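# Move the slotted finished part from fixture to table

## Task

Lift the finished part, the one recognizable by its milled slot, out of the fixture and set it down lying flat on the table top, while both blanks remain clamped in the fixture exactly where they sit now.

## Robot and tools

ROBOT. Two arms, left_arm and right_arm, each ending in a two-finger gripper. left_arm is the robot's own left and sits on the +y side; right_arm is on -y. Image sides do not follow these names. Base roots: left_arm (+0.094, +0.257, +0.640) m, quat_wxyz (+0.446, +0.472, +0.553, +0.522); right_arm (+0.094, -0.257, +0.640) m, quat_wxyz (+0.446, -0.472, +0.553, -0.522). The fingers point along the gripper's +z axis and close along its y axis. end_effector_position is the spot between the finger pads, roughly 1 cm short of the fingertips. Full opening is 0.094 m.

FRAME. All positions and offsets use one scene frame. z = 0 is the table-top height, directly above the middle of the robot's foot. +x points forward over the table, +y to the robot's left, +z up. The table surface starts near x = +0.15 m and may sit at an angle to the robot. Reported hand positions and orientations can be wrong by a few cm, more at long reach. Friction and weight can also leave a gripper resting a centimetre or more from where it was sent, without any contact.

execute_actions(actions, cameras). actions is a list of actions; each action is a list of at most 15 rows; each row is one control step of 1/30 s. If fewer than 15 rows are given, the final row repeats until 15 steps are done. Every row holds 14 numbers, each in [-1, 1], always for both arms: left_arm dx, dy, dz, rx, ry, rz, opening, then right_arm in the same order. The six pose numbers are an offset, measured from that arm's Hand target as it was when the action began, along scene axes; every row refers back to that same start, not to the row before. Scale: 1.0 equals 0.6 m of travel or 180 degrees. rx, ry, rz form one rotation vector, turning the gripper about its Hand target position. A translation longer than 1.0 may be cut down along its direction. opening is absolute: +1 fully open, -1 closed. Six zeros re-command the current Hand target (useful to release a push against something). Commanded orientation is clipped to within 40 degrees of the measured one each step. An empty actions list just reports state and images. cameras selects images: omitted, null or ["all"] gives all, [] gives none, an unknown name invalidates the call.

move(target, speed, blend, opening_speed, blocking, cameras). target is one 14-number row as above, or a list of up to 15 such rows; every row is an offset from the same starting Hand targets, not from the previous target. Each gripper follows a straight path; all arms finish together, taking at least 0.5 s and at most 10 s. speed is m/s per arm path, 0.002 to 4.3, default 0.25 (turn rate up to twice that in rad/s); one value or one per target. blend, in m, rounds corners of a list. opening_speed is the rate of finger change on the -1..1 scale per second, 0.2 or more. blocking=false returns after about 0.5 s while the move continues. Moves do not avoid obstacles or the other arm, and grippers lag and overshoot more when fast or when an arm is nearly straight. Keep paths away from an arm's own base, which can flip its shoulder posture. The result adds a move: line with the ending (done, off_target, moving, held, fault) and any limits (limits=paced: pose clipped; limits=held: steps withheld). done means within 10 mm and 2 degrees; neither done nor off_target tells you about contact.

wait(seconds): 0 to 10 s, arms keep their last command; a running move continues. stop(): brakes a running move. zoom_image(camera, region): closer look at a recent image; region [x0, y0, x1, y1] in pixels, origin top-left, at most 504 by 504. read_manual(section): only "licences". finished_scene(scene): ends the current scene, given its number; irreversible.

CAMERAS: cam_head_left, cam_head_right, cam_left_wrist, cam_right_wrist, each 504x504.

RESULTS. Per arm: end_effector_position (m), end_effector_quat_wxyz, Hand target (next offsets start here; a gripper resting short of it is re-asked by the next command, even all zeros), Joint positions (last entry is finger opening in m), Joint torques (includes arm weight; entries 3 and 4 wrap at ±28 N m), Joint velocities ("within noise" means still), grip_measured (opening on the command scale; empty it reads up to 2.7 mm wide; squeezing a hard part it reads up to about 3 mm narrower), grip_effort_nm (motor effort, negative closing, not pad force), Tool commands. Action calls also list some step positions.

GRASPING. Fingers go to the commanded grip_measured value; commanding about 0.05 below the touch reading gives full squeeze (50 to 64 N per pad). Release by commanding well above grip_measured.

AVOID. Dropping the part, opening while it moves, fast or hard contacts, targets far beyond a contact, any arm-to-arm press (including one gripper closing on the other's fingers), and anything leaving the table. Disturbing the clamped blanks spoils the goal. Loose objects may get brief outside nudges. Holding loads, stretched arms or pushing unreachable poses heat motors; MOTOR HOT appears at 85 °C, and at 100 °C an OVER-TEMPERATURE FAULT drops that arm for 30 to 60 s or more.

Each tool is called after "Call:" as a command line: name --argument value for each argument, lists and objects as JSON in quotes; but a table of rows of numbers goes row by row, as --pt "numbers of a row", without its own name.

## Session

Call:
execute_actions --actions '[]'

Scene clock: 0.00 s.
left_arm: end_effector_position=(+0.5137, +0.1597, +0.3628) grip_measured=+1.000 grip_effort_nm=n/a end_effector_quat_wxyz=(+0.113, +0.494, +0.729, -0.460) | right_arm: end_effector_position=(+0.7096, -0.2235, +0.1533) grip_measured=+1.000 grip_effort_nm=n/a end_effector_quat_wxyz=(-0.005, -0.448, +0.892, +0.062)
Joint positions: left_arm=[-1.799 0.547 0.89 -0.822 0.618 1.479 0.094] | right_arm=[1.955 1.006 1.409 -0.428 0.29 -1.083 0.094]
Joint velocities: within noise
Joint torques (N m): no reading
Motor temperatures (°C): left_arm=[27 29 32 32 31 28 29] | right_arm=[28 30 26 32 27 26 30]
Heat: left arm: hottest elbow 32 °C; right arm: hottest wrist pitch 32 °C.
Hand target: left_arm +0.5171, +0.1605, +0.3638; +0.116, +0.495, +0.729, -0.458 | right_arm +0.7112, -0.2235, +0.1511; -0.005, -0.448, +0.892, +0.061
Tool commands: left_gripper/opening=+1.0 right_gripper/opening=+1.0

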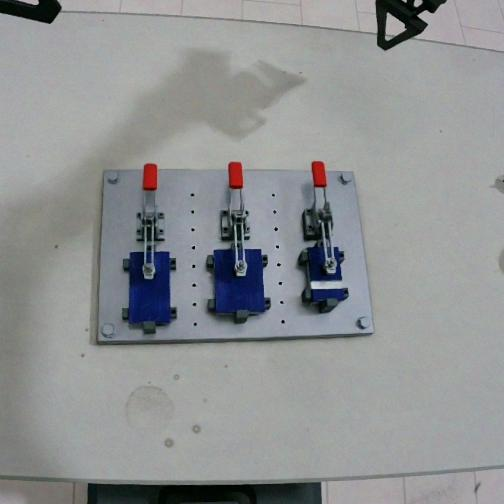

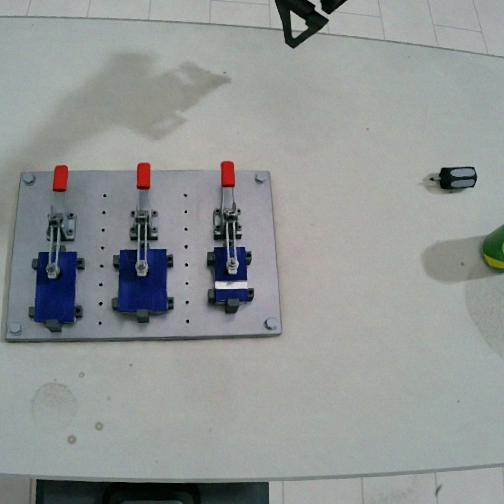

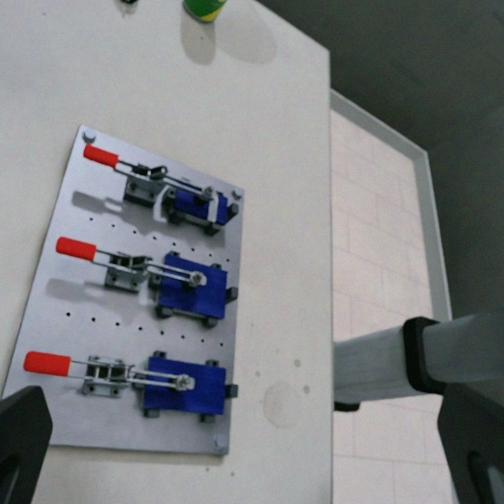

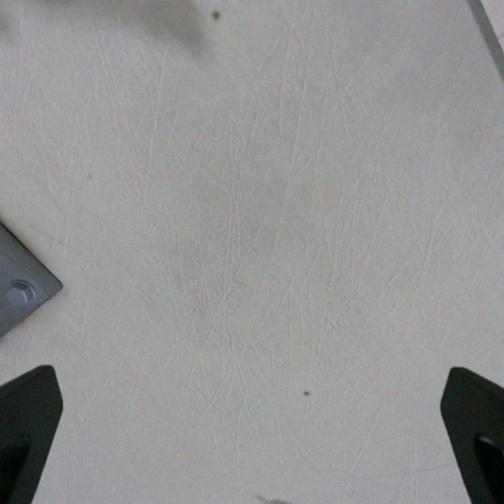

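Call:
move --target '[0,0,0,0,0,0,1, -0.252, 0.1617, -0.0685, -0.1203, 0.1473, -0.2622, 0.1]' --speed 0.35 --cameras '["cam_head_left","cam_head_right","cam_right_wrist"]'

Scene clock: 11.50 s.
left_arm: end_effector_position=(+0.5137, +0.1597, +0.3628) grip_measured=+1.000 grip_effort_nm=-0.007 end_effector_quat_wxyz=(+0.113, +0.494, +0.729, -0.460) | right_arm: end_effector_position=(+0.5659, -0.1345, +0.1123) grip_measured=+0.102 grip_effort_nm=-0.085 end_effector_quat_wxyz=(+0.251, +0.024, -0.968, +0.011)
Joint positions: left_arm=[-1.799 0.547 0.89 -0.822 0.618 1.479 0.094] | right_arm=[2.124 1.255 1.456 -0.738 0.6 0.095 0.052]
Joint velocities: within noise
Joint torques (N m): left_arm=[-1.14 -14.33 2.44 -0.59 0.49 -0.03] | right_arm=[4.54 -11.52 1.09 -0.88 -0.05 0.04]
Motor temperatures (°C): left_arm=[27 30 32 32 31 28 29] | right_arm=[28 32 27 32 27 26 30]
Heat: left arm: hottest elbow 32 °C; right arm: hottest shoulder 32 °C.
Hand target: left_arm +0.5171, +0.1605, +0.3638; +0.116, +0.495, +0.729, -0.458 | right_arm +0.5598, -0.1264, +0.1100; -0.259, -0.025, +0.965, -0.006
Off the commanded pose: left_arm 0.004 m, 0 deg | right_arm 0.010 m, 1 deg.
move: done
Images, in order (width x height): cam_head_left 504x504, cam_head_right 504x504, cam_right_wrist 504x504.

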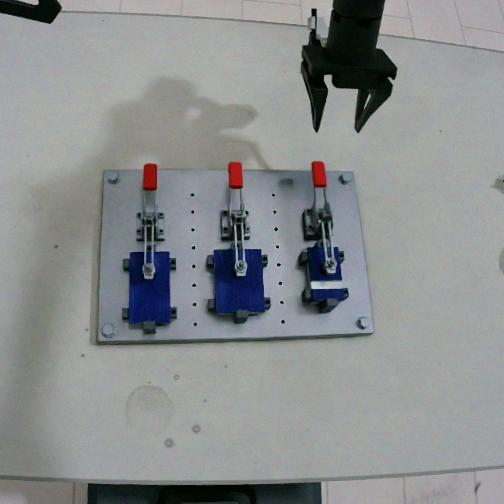

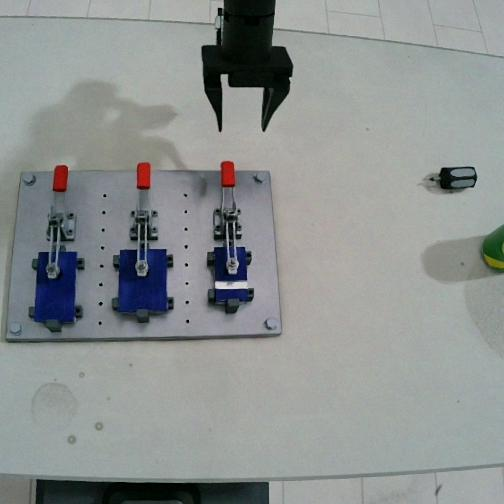

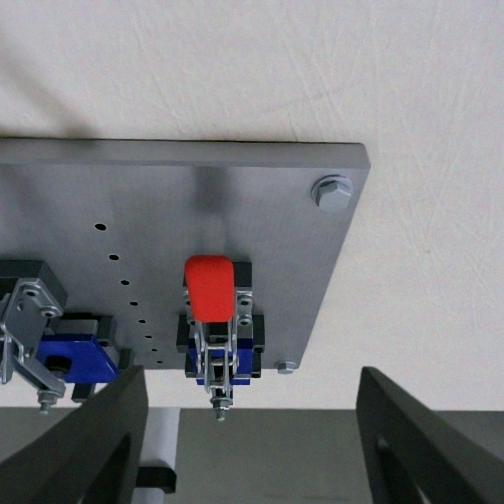

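Call:
zoom_image --camera "cam_head_left" --region '[280, 150, 380, 340]'

Call:
zoom_image --camera "cam_head_right" --region '[190, 150, 290, 340]'

Call:
zoom_image --camera "cam_left_wrist" --region '[60, 110, 260, 260]'

Scaled by 2.653 from the camera's 504x504 image, which has a finer 720x720 frame.

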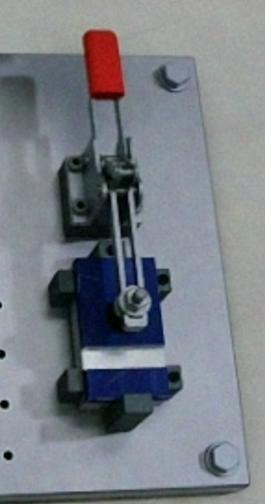

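Scaled by 2.653 from the camera's 504x504 image, which has a finer 720x720 frame.

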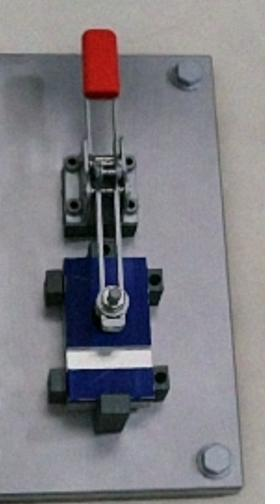

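This scene's latest camera images include none from cam_left_wrist. They are from: cam_head_left, cam_head_right, cam_right_wrist. cam_left_wrist's image comes with the result of a call that names it in "cameras".

Call:
move --target '[0,0,0,0,0,0,1, -0.0547, 0.0212, -0.1117, 0, 0, -0.0083, 0.1]' --speed 0.15 --cameras '["cam_head_left","cam_right_wrist"]'

Scene clock: 29.87 s.
left_arm: end_effector_position=(+0.5137, +0.1597, +0.3628) grip_measured=+1.000 grip_effort_nm=-0.007 end_effector_quat_wxyz=(+0.113, +0.494, +0.729, -0.460) | right_arm: end_effector_position=(+0.5311, -0.1101, +0.0488) grip_measured=+0.102 grip_effort_nm=-0.081 end_effector_quat_wxyz=(+0.258, +0.010, -0.966, +0.000)
Joint positions: left_arm=[-1.799 0.547 0.89 -0.822 0.618 1.479 0.094] | right_arm=[2.075 1.409 1.517 -0.644 0.529 0.094 0.052]
Joint velocities: within noise
Joint torques (N m): left_arm=[-1.08 -14.27 2.48 -0.61 0.49 -0.03] | right_arm=[3.9 -12.22 -0.06 -0.16 -0.05 -0.14]
Motor temperatures (°C): left_arm=[27 31 32 32 31 28 29] | right_arm=[28 34 26 32 27 26 30]
Heat: left arm: hottest elbow 32 °C; right arm: hottest shoulder 34 °C.
Hand target: left_arm +0.5171, +0.1605, +0.3638; +0.116, +0.495, +0.729, -0.458 | right_arm +0.5272, -0.1138, +0.0429; -0.259, -0.012, +0.966, -0.003
Off the commanded pose: left_arm 0.004 m, 0 deg | right_arm 0.008 m, 0 deg.
move: done
Images, in order (width x height): cam_head_left 504x504, cam_right_wrist 504x504.

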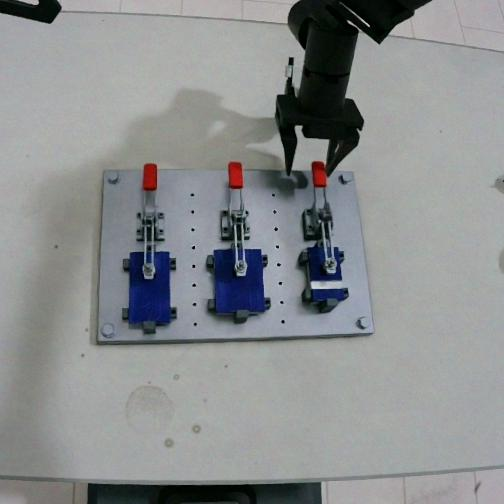

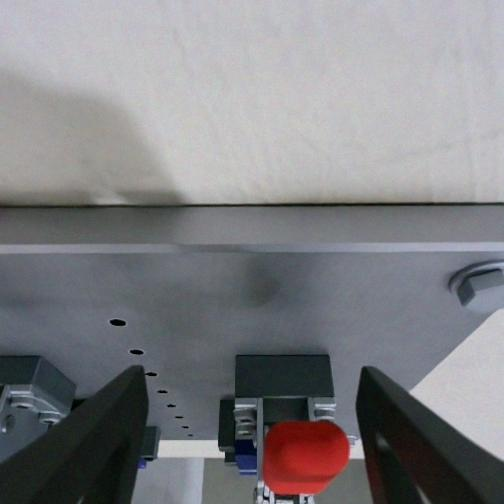

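Call:
move --pt "0 0 0 0 0 0 1 -0.011 -0.0145 0 0 0 0 0.1" --pt "0 0 0 0 0 0 1 -0.011 -0.0145 0 0 0 0 -0.75" --speed 0.1 --opening_speed 0.8 --cameras '["cam_right_wrist"]'

Scene clock: 34.47 s.
left_arm: end_effector_position=(+0.5137, +0.1597, +0.3628) grip_measured=+1.000 grip_effort_nm=-0.007 end_effector_quat_wxyz=(+0.113, +0.494, +0.729, -0.460) | right_arm: end_effector_position=(+0.5217, -0.1213, +0.0442) grip_measured=-0.682 grip_effort_nm=-0.945 end_effector_quat_wxyz=(+0.261, +0.011, -0.965, +0.005)
Joint positions: left_arm=[-1.799 0.547 0.89 -0.822 0.618 1.479 0.094] | right_arm=[2.05 1.407 1.497 -0.625 0.516 0.083 0.015]
Joint velocities: within noise
Joint torques (N m): left_arm=[-1.14 -14.27 2.47 -0.61 0.49 -0.03] | right_arm=[4.13 -12.86 -0.75 -0.12 -0.17 -0.17]
Motor temperatures (°C): left_arm=[27 31 32 32 31 28 29] | right_arm=[28 34 26 32 27 26 30]
Heat: left arm: hottest elbow 32 °C; right arm: hottest shoulder 34 °C.
Hand target: left_arm +0.5171, +0.1605, +0.3638; +0.116, +0.495, +0.729, -0.458 | right_arm +0.5205, -0.1225, +0.0430; -0.259, -0.012, +0.966, -0.003
Off the commanded pose: left_arm 0.004 m, 0 deg | right_arm 0.002 m, 0 deg.
move: done
Images, in order (width x height): cam_right_wrist 504x504.

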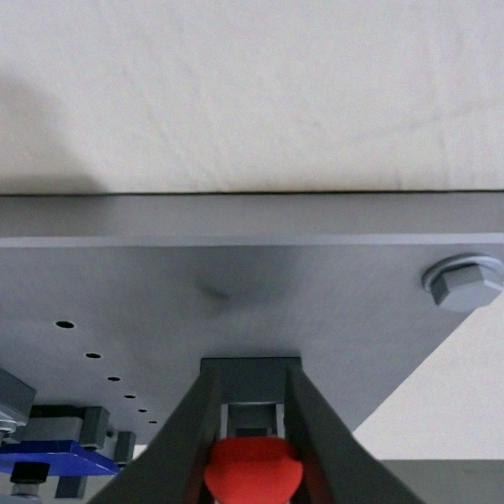

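Call:
move --pt "0 0 0 0 0 0 1 -0.0337 -0.001 0.0563 0.0029 -0.1111 0 -0.75" --pt "0 0 0 0 0 0 1 -0.0925 -0.0028 0.0917 0.0058 -0.2222 0 -0.75" --pt "0 0 0 0 0 0 1 -0.1573 -0.0047 0.0968 0.0084 -0.3222 0 -0.75" --speed 0.15 --blend '[0.01,0.01,0]' --cameras '["cam_head_left","cam_head_right","cam_right_wrist"]'

Scene clock: 45.23 s.
left_arm: end_effector_position=(+0.5137, +0.1597, +0.3628) grip_measured=+1.000 grip_effort_nm=-0.012 end_effector_quat_wxyz=(+0.113, +0.494, +0.729, -0.460) | right_arm: end_effector_position=(+0.4778, -0.1230, +0.0899) grip_measured=-0.686 grip_effort_nm=-1.013 end_effector_quat_wxyz=(+0.279, +0.000, +0.960, +0.003)
Joint positions: left_arm=[-1.799 0.547 0.89 -0.822 0.618 1.479 0.094] | right_arm=[1.998 1.572 0.814 1.397 0.257 -0.383 0.015]
Joint velocities: within noise
Joint torques (N m): left_arm=[-1.14 -14.33 2.45 -0.59 0.48 -0.04] | right_arm=[3.43 -4.89 -12.29 2.62 0.65 -0.05]
Motor temperatures (°C): left_arm=[27 32 32 32 31 28 29] | right_arm=[28 33 27 32 27 26 31]
Heat: left arm: hottest shoulder 32 °C; right arm: hottest shoulder 33 °C.
Hand target: left_arm +0.5171, +0.1605, +0.3638; +0.116, +0.495, +0.729, -0.458 | right_arm +0.4262, -0.1253, +0.1011; +0.242, -0.013, +0.970, +0.003
Off the commanded pose: left_arm 0.004 m, 0 deg | right_arm 0.053 m, 5 deg.
move: off_target (right_arm)
Images, in order (width x height): cam_head_left 504x504, cam_head_right 504x504, cam_right_wrist 504x504.

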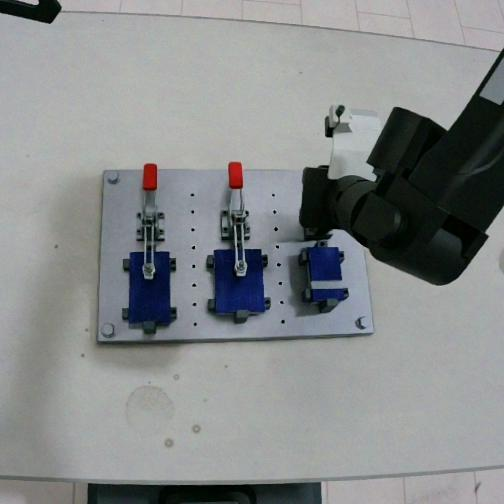

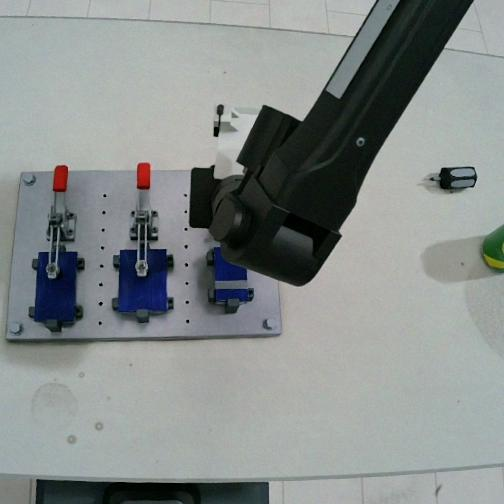

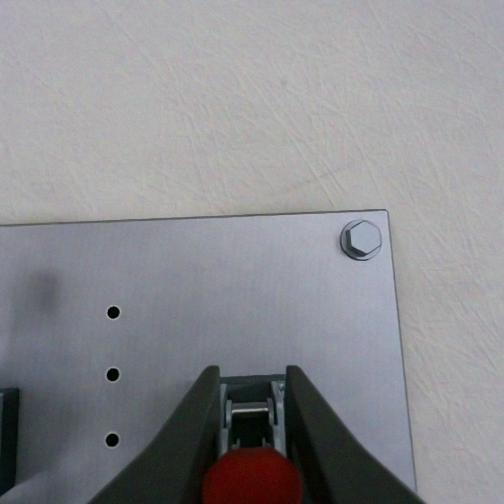

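Call:
move --pt "0 0 0 0 0 0 1 -0.05 -0.0015 0.008 0.0015 -0.0556 0 -0.75" --speed 0.12 --cameras '["cam_head_left","cam_head_right","cam_right_wrist"]'

Scene clock: 47.50 s.
left_arm: end_effector_position=(+0.5137, +0.1597, +0.3628) grip_measured=+1.000 grip_effort_nm=-0.017 end_effector_quat_wxyz=(+0.113, +0.494, +0.729, -0.460) | right_arm: end_effector_position=(+0.4736, -0.1229, +0.0908) grip_measured=-0.687 grip_effort_nm=-1.009 end_effector_quat_wxyz=(+0.326, -0.005, +0.945, +0.018)
Joint positions: left_arm=[-1.799 0.547 0.89 -0.822 0.618 1.479 0.094] | right_arm=[1.972 1.638 0.823 1.532 0.17 -0.385 0.015]
Joint velocities: within noise
Joint torques (N m): left_arm=[-1.08 -14.33 2.47 -0.62 0.49 -0.03] | right_arm=[2.37 -3.37 -15.6 2.99 0.44 0.05]
Motor temperatures (°C): left_arm=[27 32 32 32 31 28 29] | right_arm=[28 33 28 32 27 26 31]
Heat: left arm: hottest shoulder 32 °C; right arm: hottest shoulder 33 °C.
Hand target: left_arm +0.5171, +0.1605, +0.3638; +0.116, +0.495, +0.729, -0.458 | right_arm +0.3960, -0.1262, +0.1058; +0.325, -0.012, +0.945, +0.005
Off the commanded pose: left_arm 0.004 m, 0 deg | right_arm 0.079 m, 2 deg.
joint sent to its limit (right arm) — joint 4 (wrist pitch), upper limit. The joint targets are off in position and orientation.
move: off_target (right_arm)
Images, in order (width x height): cam_head_left 504x504, cam_head_right 504x504, cam_right_wrist 504x504.

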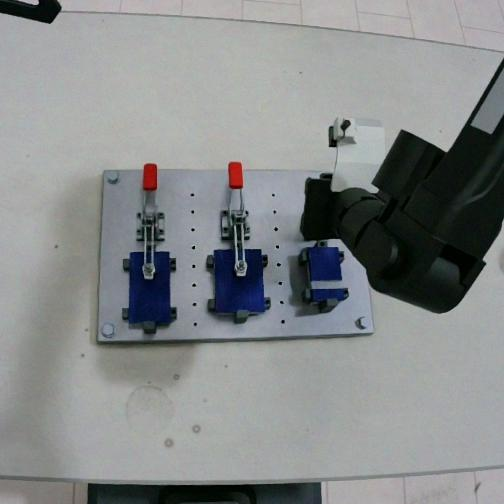

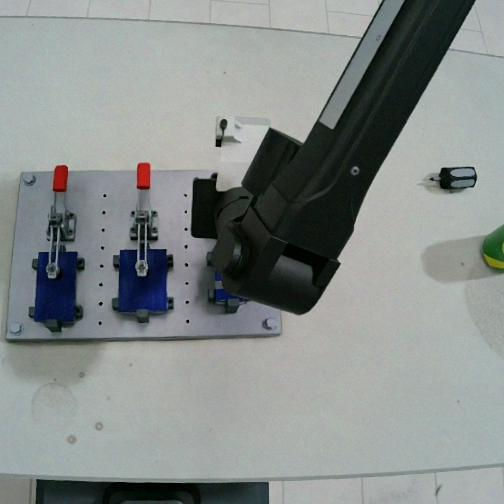

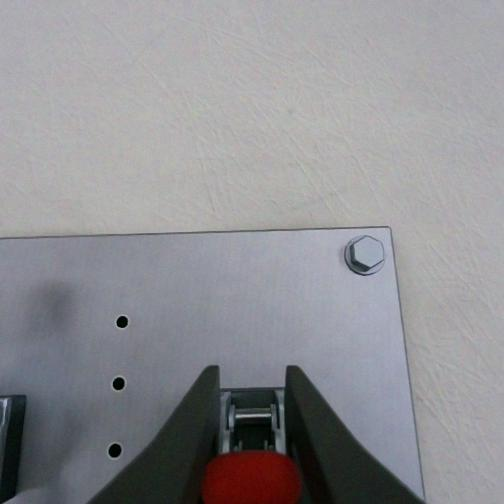

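Call:
move --pt "0 0 0 0 0 0 1 0.12 0.0045 -0.0263 0 0 0 -0.75" --pt "0 0 0 0 0 0 1 0.12 0.0045 -0.0263 0 0 0 -0.25" --pt "0 0 0 0 0 0 1 0.12 0.0045 0.12 -0.003 0.1111 0 -0.25" --speed 0.2 --cameras '["cam_head_left","cam_head_right","cam_right_wrist"]'

Call:
zoom_image --camera "cam_head_left" --region '[280, 150, 380, 340]'

Call:
zoom_image --camera "cam_head_right" --region '[190, 150, 290, 340]'

Scene clock: 53.90 s.
left_arm: end_effector_position=(+0.5137, +0.1597, +0.3628) grip_measured=+1.000 grip_effort_nm=-0.012 end_effector_quat_wxyz=(+0.113, +0.494, +0.729, -0.460) | right_arm: end_effector_position=(+0.4794, -0.1271, +0.1720) grip_measured=-0.252 grip_effort_nm=0.120 end_effector_quat_wxyz=(+0.168, -0.012, +0.986, -0.005)
Joint positions: left_arm=[-1.799 0.547 0.89 -0.822 0.618 1.479 0.094] | right_arm=[2.133 1.233 0.619 1.057 0.471 -0.404 0.035]
Joint velocities: within noise
Joint torques (N m): left_arm=[-1.14 -14.33 2.47 -0.61 0.48 -0.04] | right_arm=[3.72 -8.18 -6.34 0.91 0.11 0.06]
Motor temperatures (°C): left_arm=[27 32 32 32 31 28 29] | right_arm=[29 33 30 32 27 26 31]
Heat: left arm: hottest shoulder 32 °C; right arm: hottest shoulder 33 °C.
Hand target: left_arm +0.5171, +0.1605, +0.3638; +0.116, +0.495, +0.729, -0.458 | right_arm +0.4681, -0.1236, +0.1778; +0.156, -0.013, +0.988, +0.002
Off the commanded pose: left_arm 0.004 m, 0 deg | right_arm 0.013 m, 2 deg.
move: off_target (right_arm); target 2's new opening was sent with right_arm's hand 0.012 m and 1 deg from that target
Images, in order (width x height): cam_head_left 504x504, cam_head_right 504x504, cam_right_wrist 504x504.

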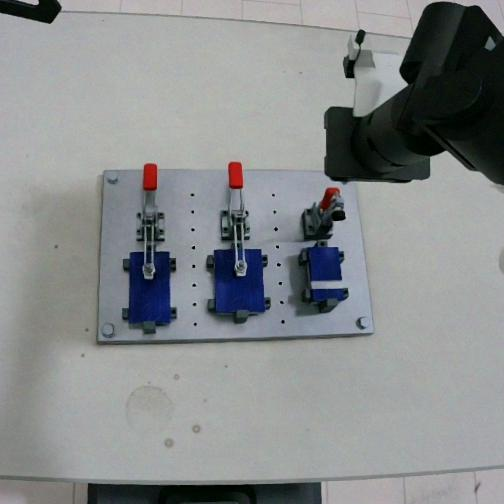

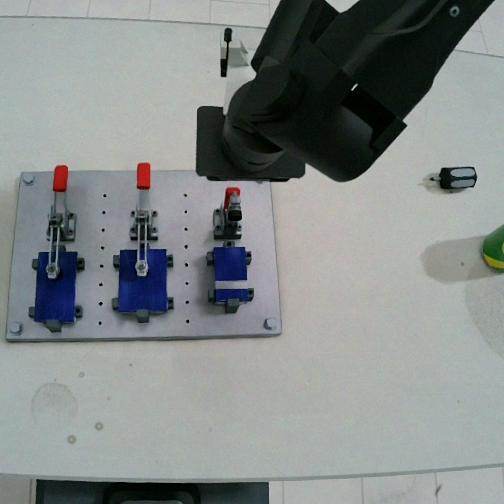

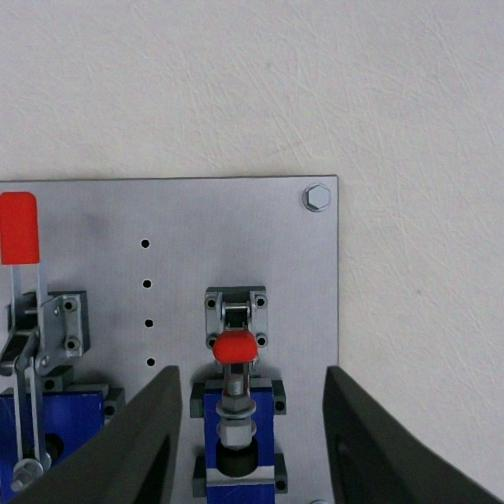

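Scaled by 2.653 from the camera's 504x504 image, which has a finer 720x720 frame.

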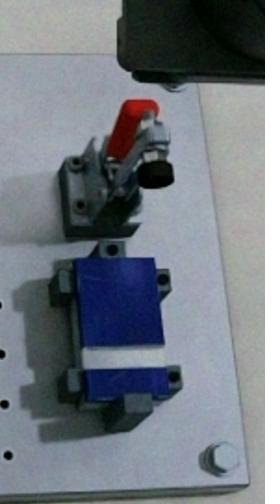

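Scaled by 2.653 from the camera's 504x504 image, which has a finer 720x720 frame.

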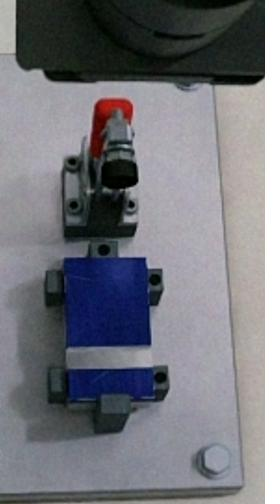

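Call:
zoom_image --camera "cam_right_wrist" --region '[130, 250, 380, 504]'

Scaled by 1.984 from the camera's 504x504 image, which has a finer 720x720 frame.

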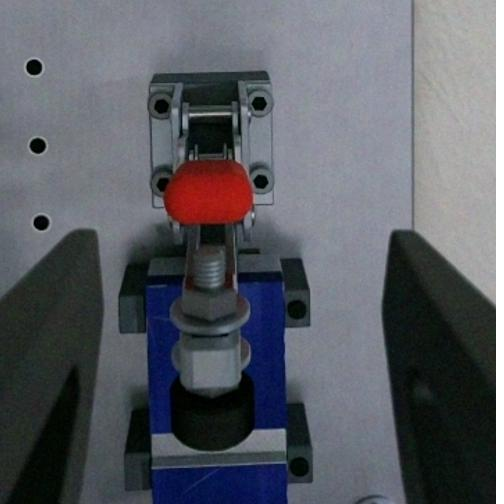

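Call:
move --pt "0 0 0 0 0 0 1 -0.11 -0.0115 -0.03 0.003 -0.08 0.0028 0.3" --pt "0 0 0 0 0 0 1 -0.1468 -0.0115 -0.173 0.003 -0.1 0.0028 0.3" --speed 0.2 --blend '[0.03,0]' --cameras '["cam_head_left","cam_head_right","cam_right_wrist"]'

Call:
zoom_image --camera "cam_head_left" --region '[280, 150, 380, 340]'

Scene clock: 90.57 s.
left_arm: end_effector_position=(+0.5137, +0.1597, +0.3628) grip_measured=+1.000 grip_effort_nm=-0.007 end_effector_quat_wxyz=(+0.113, +0.494, +0.729, -0.460) | right_arm: end_effector_position=(+0.3817, -0.1256, +0.0764) grip_measured=+0.298 grip_effort_nm=0.120 end_effector_quat_wxyz=(+0.251, -0.028, +0.967, +0.027)
Joint positions: left_arm=[-1.799 0.547 0.89 -0.822 0.618 1.479 0.094] | right_arm=[1.929 1.76 0.76 1.552 0.165 -0.366 0.061]
Joint velocities: within noise
Joint torques (N m): left_arm=[-1.08 -14.27 2.47 -0.59 0.48 -0.03] | right_arm=[2.78 -4.42 -6.38 1.98 -0.21 0.08]
Motor temperatures (°C): left_arm=[27 33 32 32 31 28 29] | right_arm=[29 32 30 32 27 26 30]
Heat: left arm: hottest shoulder 33 °C; right arm: hottest shoulder 32 °C.
Hand target: left_arm +0.5171, +0.1605, +0.3638; +0.116, +0.495, +0.729, -0.458 | right_arm +0.3800, -0.1303, +0.0741; +0.309, -0.017, +0.951, +0.006
Off the commanded pose: left_arm 0.004 m, 0 deg | right_arm 0.006 m, 7 deg.
joint sent to its limit (right arm) — joint 4 (wrist pitch), upper limit. The joint targets are off in orientation, not in position.
move: off_target (right_arm)
Images, in order (width x height): cam_head_left 504x504, cam_head_right 504x504, cam_right_wrist 504x504.

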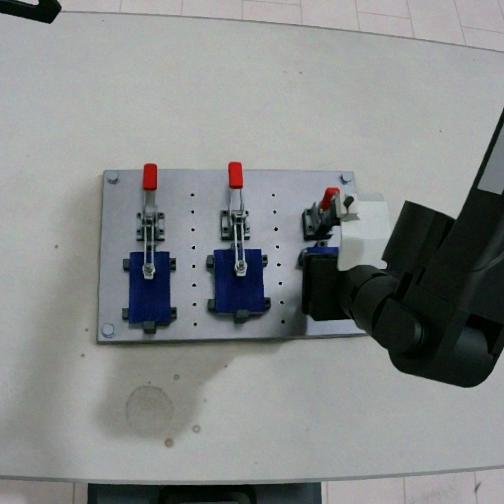

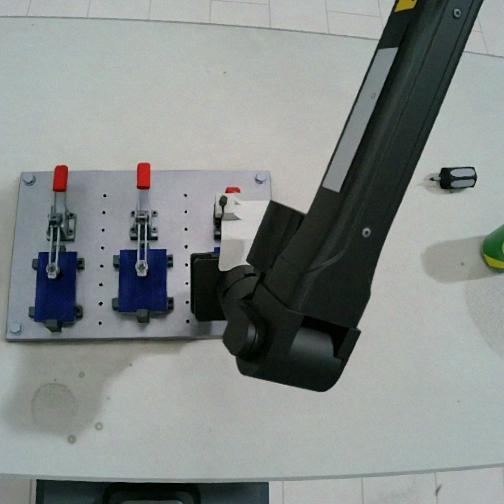

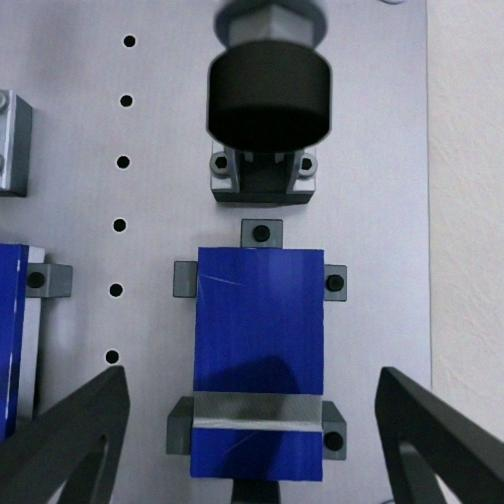

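Scaled by 2.653 from the camera's 504x504 image, which has a finer 720x720 frame.

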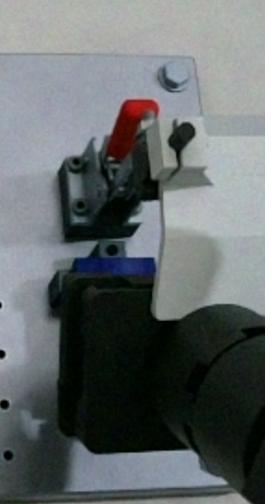

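Call:
move --pt "0 0 0 0 0 0 1 -0.005 -0.005 -0.0693 0 0.0167 0 0.3" --speed 0.06 --cameras '["cam_head_left","cam_right_wrist"]'

Call:
zoom_image --camera "cam_head_left" --region '[280, 150, 380, 340]'

Scene clock: 100.30 s.
left_arm: end_effector_position=(+0.5137, +0.1597, +0.3628) grip_measured=+1.000 grip_effort_nm=0.002 end_effector_quat_wxyz=(+0.113, +0.494, +0.729, -0.460) | right_arm: end_effector_position=(+0.3809, -0.1269, +0.0357) grip_measured=+0.298 grip_effort_nm=0.125 end_effector_quat_wxyz=(+0.267, -0.021, +0.963, +0.015)
Joint positions: left_arm=[-1.799 0.547 0.89 -0.822 0.618 1.479 0.094] | right_arm=[1.901 1.85 0.887 1.552 0.155 -0.352 0.061]
Joint velocities: within noise
Joint torques (N m): left_arm=[-1.08 -14.33 2.47 -0.62 0.49 -0.04] | right_arm=[2.73 -3.9 -6.12 2 -0.2 0.02]
Motor temperatures (°C): left_arm=[27 33 32 32 31 28 29] | right_arm=[29 32 30 32 27 26 30]
Heat: left arm: hottest shoulder 33 °C; right arm: hottest shoulder 32 °C.
Hand target: left_arm +0.5171, +0.1605, +0.3638; +0.116, +0.495, +0.729, -0.458 | right_arm +0.3771, -0.1334, +0.0325; +0.284, -0.016, +0.959, +0.006
Off the commanded pose: left_arm 0.004 m, 0 deg | right_arm 0.008 m, 2 deg.
joint sent to its limit (right arm) — joint 4 (wrist pitch), upper limit. The joint targets still meet the commanded pose.
move: done
Images, in order (width x height): cam_head_left 504x504, cam_right_wrist 504x504.

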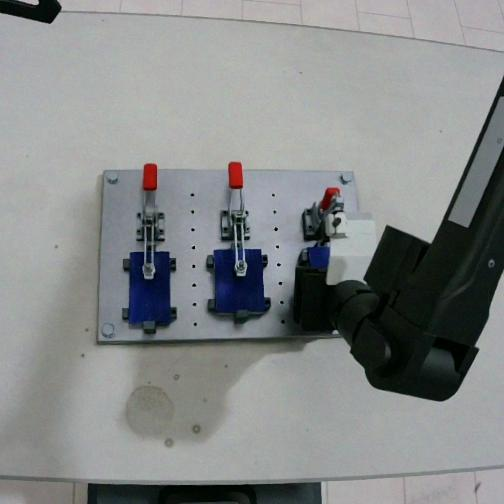

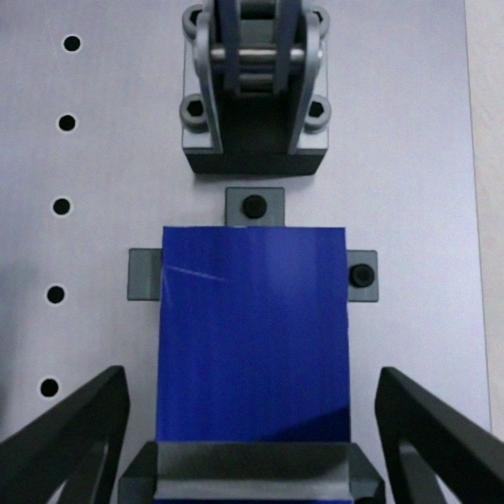

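Scaled by 2.653 from the camera's 504x504 image, which has a finer 720x720 frame.

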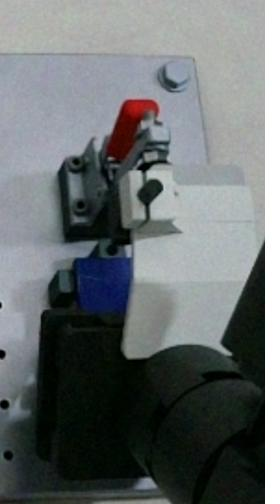

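Call:
move --pt "0 0 0 0 0 0 1 -0.002 0 -0.0035 0 0 0 0.3" --pt "0 0 0 0 0 0 1 -0.002 0 -0.0035 0 0 0 -0.25" --speed 0.05 --opening_speed 0.5 --cameras '["cam_right_wrist"]'

Scene clock: 108.37 s.
left_arm: end_effector_position=(+0.5137, +0.1597, +0.3628) grip_measured=+1.000 grip_effort_nm=-0.007 end_effector_quat_wxyz=(+0.113, +0.494, +0.729, -0.460) | right_arm: end_effector_position=(+0.3802, -0.1270, +0.0337) grip_measured=+0.147 grip_effort_nm=-1.004 end_effector_quat_wxyz=(+0.268, -0.021, +0.963, +0.015)
Joint positions: left_arm=[-1.799 0.547 0.89 -0.822 0.618 1.479 0.094] | right_arm=[1.899 1.855 0.893 1.553 0.152 -0.349 0.054]
Joint velocities: within noise
Joint torques (N m): left_arm=[-1.14 -14.27 2.45 -0.61 0.48 -0.03] | right_arm=[2.73 -3.84 -6.19 1.98 -0.17 0.05]
Motor temperatures (°C): left_arm=[27 33 32 32 31 28 29] | right_arm=[29 32 31 32 27 26 30]
Heat: left arm: hottest shoulder 33 °C; right arm: hottest shoulder 32 °C.
Hand target: left_arm +0.5171, +0.1605, +0.3638; +0.116, +0.495, +0.729, -0.458 | right_arm +0.3758, -0.1334, +0.0304; +0.284, -0.016, +0.959, +0.006
Off the commanded pose: left_arm 0.004 m, 0 deg | right_arm 0.008 m, 2 deg.
joint sent to its limit (right arm) — joint 4 (wrist pitch), upper limit. The joint targets still meet the commanded pose.
move: done
Images, in order (width x height): cam_right_wrist 504x504.

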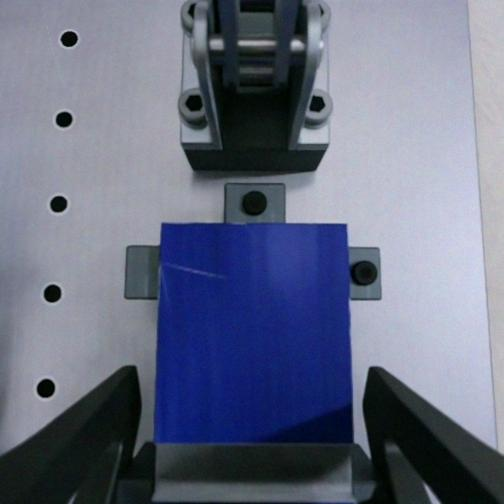

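Call:
zoom_image --camera "cam_right_wrist" --region '[90, 330, 420, 504]'

Scaled by 1.527 from the camera's 504x504 image, which has a finer 720x720 frame.

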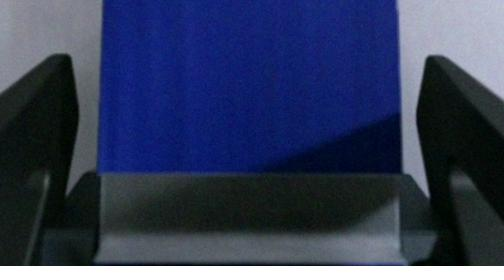

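Call:
move --pt "0 0 0 0 0 0 1 0 0 0.001 0 0 0 0.3" --pt "0 0 0 0 0 0 1 0.0075 0 0.003 0 0 0 0.3" --pt "0 0 0 0 0 0 1 0.0075 0 0.003 0 0 0 -0.3" --speed 0.06 --opening_speed 0.6 --cameras '["cam_head_left","cam_right_wrist"]'

Call:
zoom_image --camera "cam_right_wrist" --region '[90, 330, 420, 504]'

Call:
zoom_image --camera "cam_head_left" --region '[280, 150, 380, 340]'

Scene clock: 117.67 s.
left_arm: end_effector_position=(+0.5137, +0.1597, +0.3628) grip_measured=+1.000 grip_effort_nm=-0.007 end_effector_quat_wxyz=(+0.113, +0.494, +0.729, -0.460) | right_arm: end_effector_position=(+0.3802, -0.1270, +0.0337) grip_measured=+0.148 grip_effort_nm=-1.013 end_effector_quat_wxyz=(+0.268, -0.021, +0.963, +0.015)
Joint positions: left_arm=[-1.799 0.547 0.89 -0.822 0.618 1.479 0.094] | right_arm=[1.899 1.855 0.893 1.553 0.152 -0.349 0.054]
Joint velocities: within noise
Joint torques (N m): left_arm=[-1.14 -14.33 2.47 -0.61 0.49 -0.04] | right_arm=[2.9 -4.54 -6.32 1.98 -0.09 0.02]
Motor temperatures (°C): left_arm=[27 33 32 32 31 28 29] | right_arm=[29 32 31 32 27 26 31]
Heat: left arm: hottest shoulder 33 °C; right arm: hottest shoulder 32 °C.
Hand target: left_arm +0.5171, +0.1605, +0.3638; +0.116, +0.495, +0.729, -0.458 | right_arm +0.3803, -0.1334, +0.0322; +0.284, -0.017, +0.959, +0.006
Off the commanded pose: left_arm 0.004 m, 0 deg | right_arm 0.007 m, 2 deg.
joint sent to its limit (right arm) — joint 4 (wrist pitch), upper limit. The joint targets still meet the commanded pose.
move: done
Images, in order (width x height): cam_head_left 504x504, cam_right_wrist 504x504.

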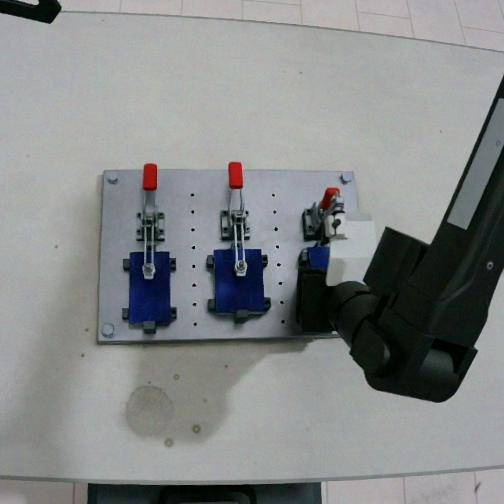

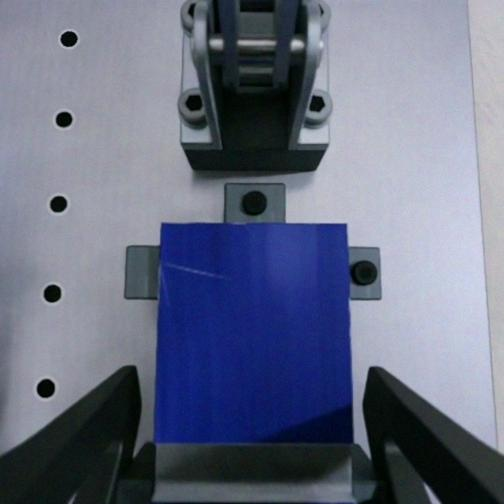

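Scaled by 1.527 from the camera's 504x504 image, which has a finer 720x720 frame.

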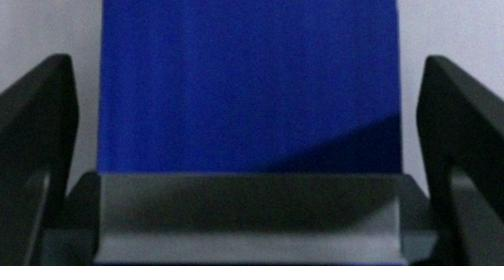

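Scaled by 2.653 from the camera's 504x504 image, which has a finer 720x720 frame.

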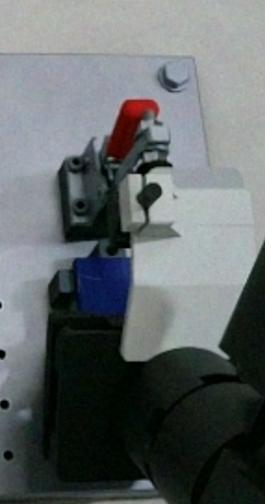

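Call:
move --pt "0 0 0 0 0 0 1 0 0 0.0 0 0 0 0.4" --pt "0 0 0 0 0 0 1 0.005 0 0.02 0 0 0 0.4" --speed 0.1 --cameras '["cam_head_left","cam_right_wrist"]'

Call:
zoom_image --camera "cam_right_wrist" --region '[90, 330, 420, 504]'

Call:
zoom_image --camera "cam_head_left" --region '[280, 150, 380, 340]'

Scene clock: 121.93 s.
left_arm: end_effector_position=(+0.5137, +0.1597, +0.3628) grip_measured=+1.000 grip_effort_nm=-0.012 end_effector_quat_wxyz=(+0.113, +0.494, +0.729, -0.460) | right_arm: end_effector_position=(+0.3835, -0.1285, +0.0346) grip_measured=+0.398 grip_effort_nm=0.120 end_effector_quat_wxyz=(+0.270, -0.019, +0.963, +0.013)
Joint positions: left_arm=[-1.799 0.547 0.89 -0.822 0.618 1.479 0.094] | right_arm=[1.899 1.848 0.892 1.553 0.156 -0.349 0.066]
Joint velocities: within noise
Joint torques (N m): left_arm=[-1.08 -14.33 2.47 -0.62 0.49 -0.03] | right_arm=[3.55 -6.53 -8.95 1.95 0.07 -0.03]
Motor temperatures (°C): left_arm=[27 33 32 32 31 28 29] | right_arm=[29 32 31 32 27 26 31]
Heat: left arm: hottest shoulder 33 °C; right arm: hottest shoulder 32 °C.
Hand target: left_arm +0.5171, +0.1605, +0.3638; +0.116, +0.495, +0.729, -0.458 | right_arm +0.3834, -0.1334, +0.0442; +0.284, -0.016, +0.959, +0.006
Off the commanded pose: left_arm 0.004 m, 0 deg | right_arm 0.011 m, 2 deg.
joint sent to its limit (right arm) — joint 4 (wrist pitch), upper limit. The joint targets still meet the commanded pose.
move: off_target (right_arm)
Images, in order (width x height): cam_head_left 504x504, cam_right_wrist 504x504.

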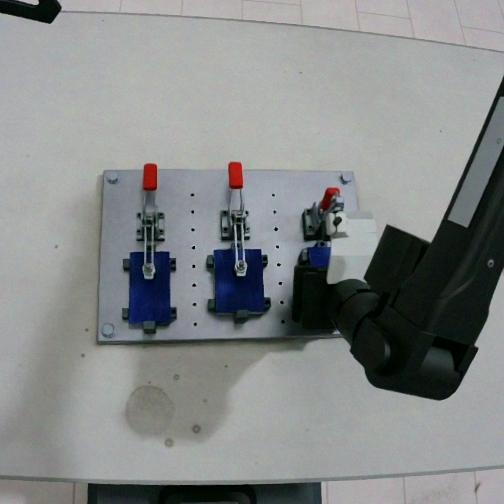

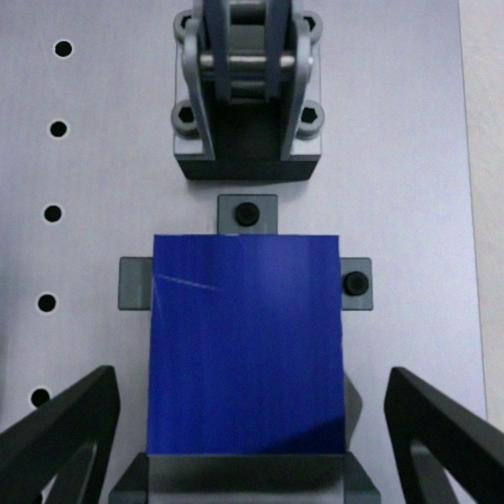

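Scaled by 1.527 from the camera's 504x504 image, which has a finer 720x720 frame.

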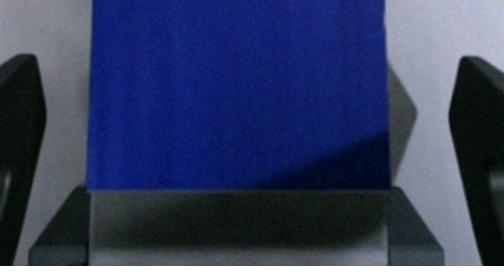

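Scaled by 2.653 from the camera's 504x504 image, which has a finer 720x720 frame.

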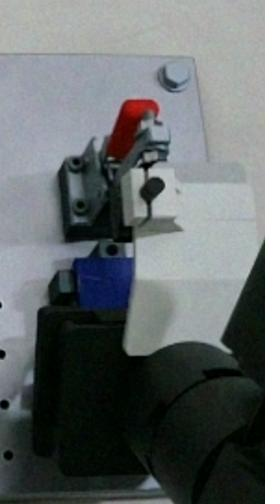

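Call:
move --pt "0 0 0 0 0 0 1 0 0.002 -0.0165 0 0 0 0.4" --pt "0 0 0 0 0 0 1 0 0.002 -0.0165 0 0 0 -0.3" --speed 0.06 --opening_speed 0.7 --cameras '["cam_right_wrist"]'

Call:
zoom_image --camera "cam_right_wrist" --region '[90, 330, 420, 504]'

Scene clock: 125.83 s.
left_arm: end_effector_position=(+0.5137, +0.1597, +0.3628) grip_measured=+1.000 grip_effort_nm=-0.007 end_effector_quat_wxyz=(+0.113, +0.494, +0.729, -0.460) | right_arm: end_effector_position=(+0.3830, -0.1279, +0.0345) grip_measured=+0.134 grip_effort_nm=-1.013 end_effector_quat_wxyz=(+0.270, -0.020, +0.963, +0.014)
Joint positions: left_arm=[-1.799 0.547 0.89 -0.822 0.618 1.479 0.094] | right_arm=[1.899 1.85 0.892 1.553 0.153 -0.349 0.053]
Joint velocities: within noise
Joint torques (N m): left_arm=[-1.14 -14.27 2.45 -0.61 0.49 -0.04] | right_arm=[3.25 -4.72 -6.48 1.99 0.05 -0.02]
Motor temperatures (°C): left_arm=[27 33 32 32 31 28 29] | right_arm=[29 32 32 32 27 26 31]
Heat: left arm: hottest shoulder 33 °C; right arm: hottest shoulder 32 °C.
Hand target: left_arm +0.5171, +0.1605, +0.3638; +0.116, +0.495, +0.729, -0.458 | right_arm +0.3833, -0.1322, +0.0343; +0.284, -0.016, +0.959, +0.006
Off the commanded pose: left_arm 0.004 m, 0 deg | right_arm 0.004 m, 2 deg.
joint sent to its limit (right arm) — joint 4 (wrist pitch), upper limit. The joint targets still meet the commanded pose.
move: done
Images, in order (width x height): cam_right_wrist 504x504.

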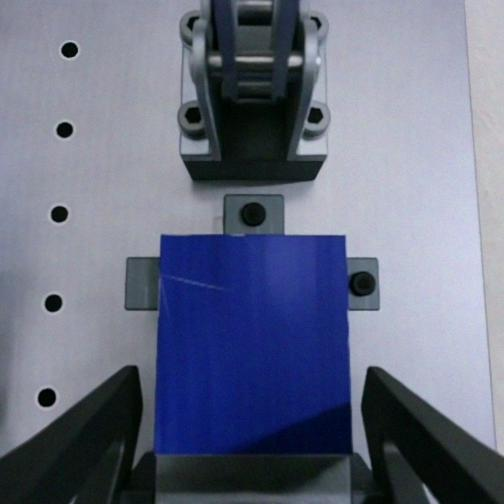

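Scaled by 1.527 from the camera's 504x504 image, which has a finer 720x720 frame.

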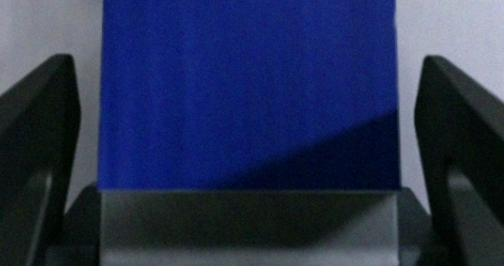

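Call:
move --pt "0 0 0 0 0 0 1 0 0 0 0 0 0 0.3" --pt "0 0 0 0 0 0 1 0.0105 0.0 0.03 0 0 0 0.3" --pt "0 0 0 0 0 0 1 0.0105 0.0 0.0 0 0 0 0.3" --pt "0 0 0 0 0 0 1 0.0105 0.0 0.0 0 0 0 -0.3" --speed 0.1 --opening_speed 0.8 --cameras '["cam_head_left","cam_right_wrist"]'

Call:
zoom_image --camera "cam_right_wrist" --region '[90, 330, 420, 504]'

Call:
zoom_image --camera "cam_head_left" --region '[280, 150, 380, 340]'

Scene clock: 131.37 s.
left_arm: end_effector_position=(+0.5137, +0.1597, +0.3628) grip_measured=+1.000 grip_effort_nm=-0.007 end_effector_quat_wxyz=(+0.113, +0.494, +0.729, -0.460) | right_arm: end_effector_position=(+0.3907, -0.1277, +0.0363) grip_measured=-0.174 grip_effort_nm=-1.004 end_effector_quat_wxyz=(+0.277, -0.018, +0.961, +0.015)
Joint positions: left_arm=[-1.799 0.547 0.89 -0.822 0.618 1.479 0.094] | right_arm=[1.902 1.839 0.894 1.555 0.151 -0.35 0.039]
Joint velocities: within noise
Joint torques (N m): left_arm=[-1.08 -14.27 2.47 -0.61 0.49 -0.03] | right_arm=[3.25 -4.54 -6.08 1.94 0.18 -0.04]
Motor temperatures (°C): left_arm=[27 33 32 32 31 28 29] | right_arm=[29 32 32 32 27 26 31]
Heat: left arm: hottest shoulder 33 °C; right arm: hottest shoulder 32 °C.
Hand target: left_arm +0.5171, +0.1605, +0.3638; +0.116, +0.495, +0.729, -0.458 | right_arm +0.3896, -0.1323, +0.0343; +0.284, -0.017, +0.959, +0.006
Off the commanded pose: left_arm 0.004 m, 0 deg | right_arm 0.005 m, 1 deg.
joint sent to its limit (right arm) — joint 4 (wrist pitch), upper limit. The joint targets still meet the commanded pose.
move: done
Images, in order (width x height): cam_head_left 504x504, cam_right_wrist 504x504.

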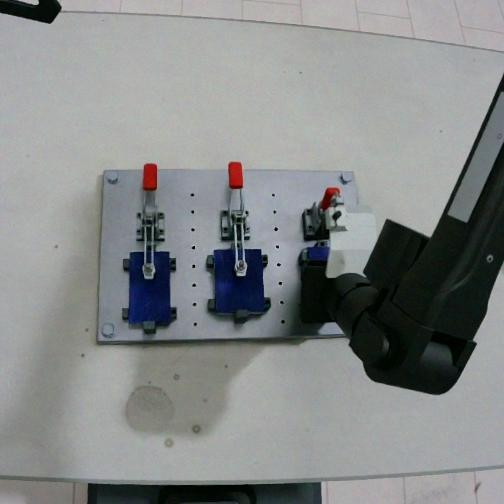

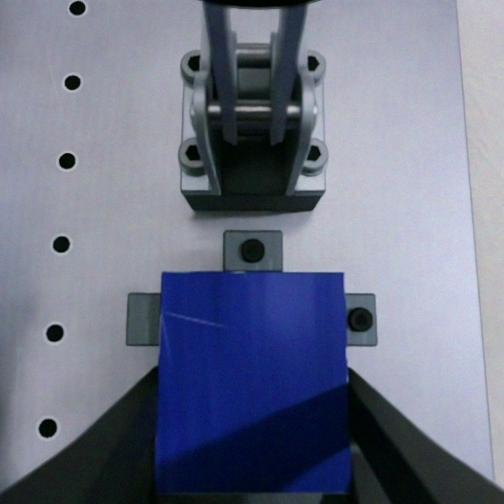

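Scaled by 1.527 from the camera's 504x504 image, which has a finer 720x720 frame.

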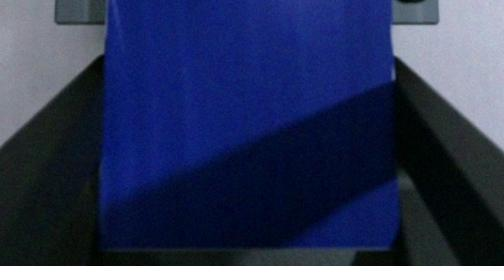

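Scaled by 2.653 from the camera's 504x504 image, which has a finer 720x720 frame.

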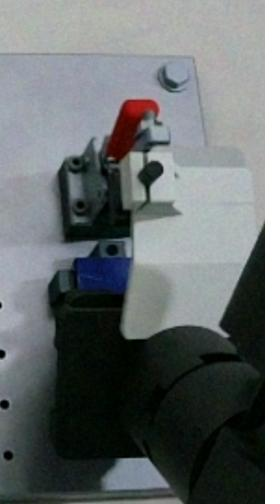

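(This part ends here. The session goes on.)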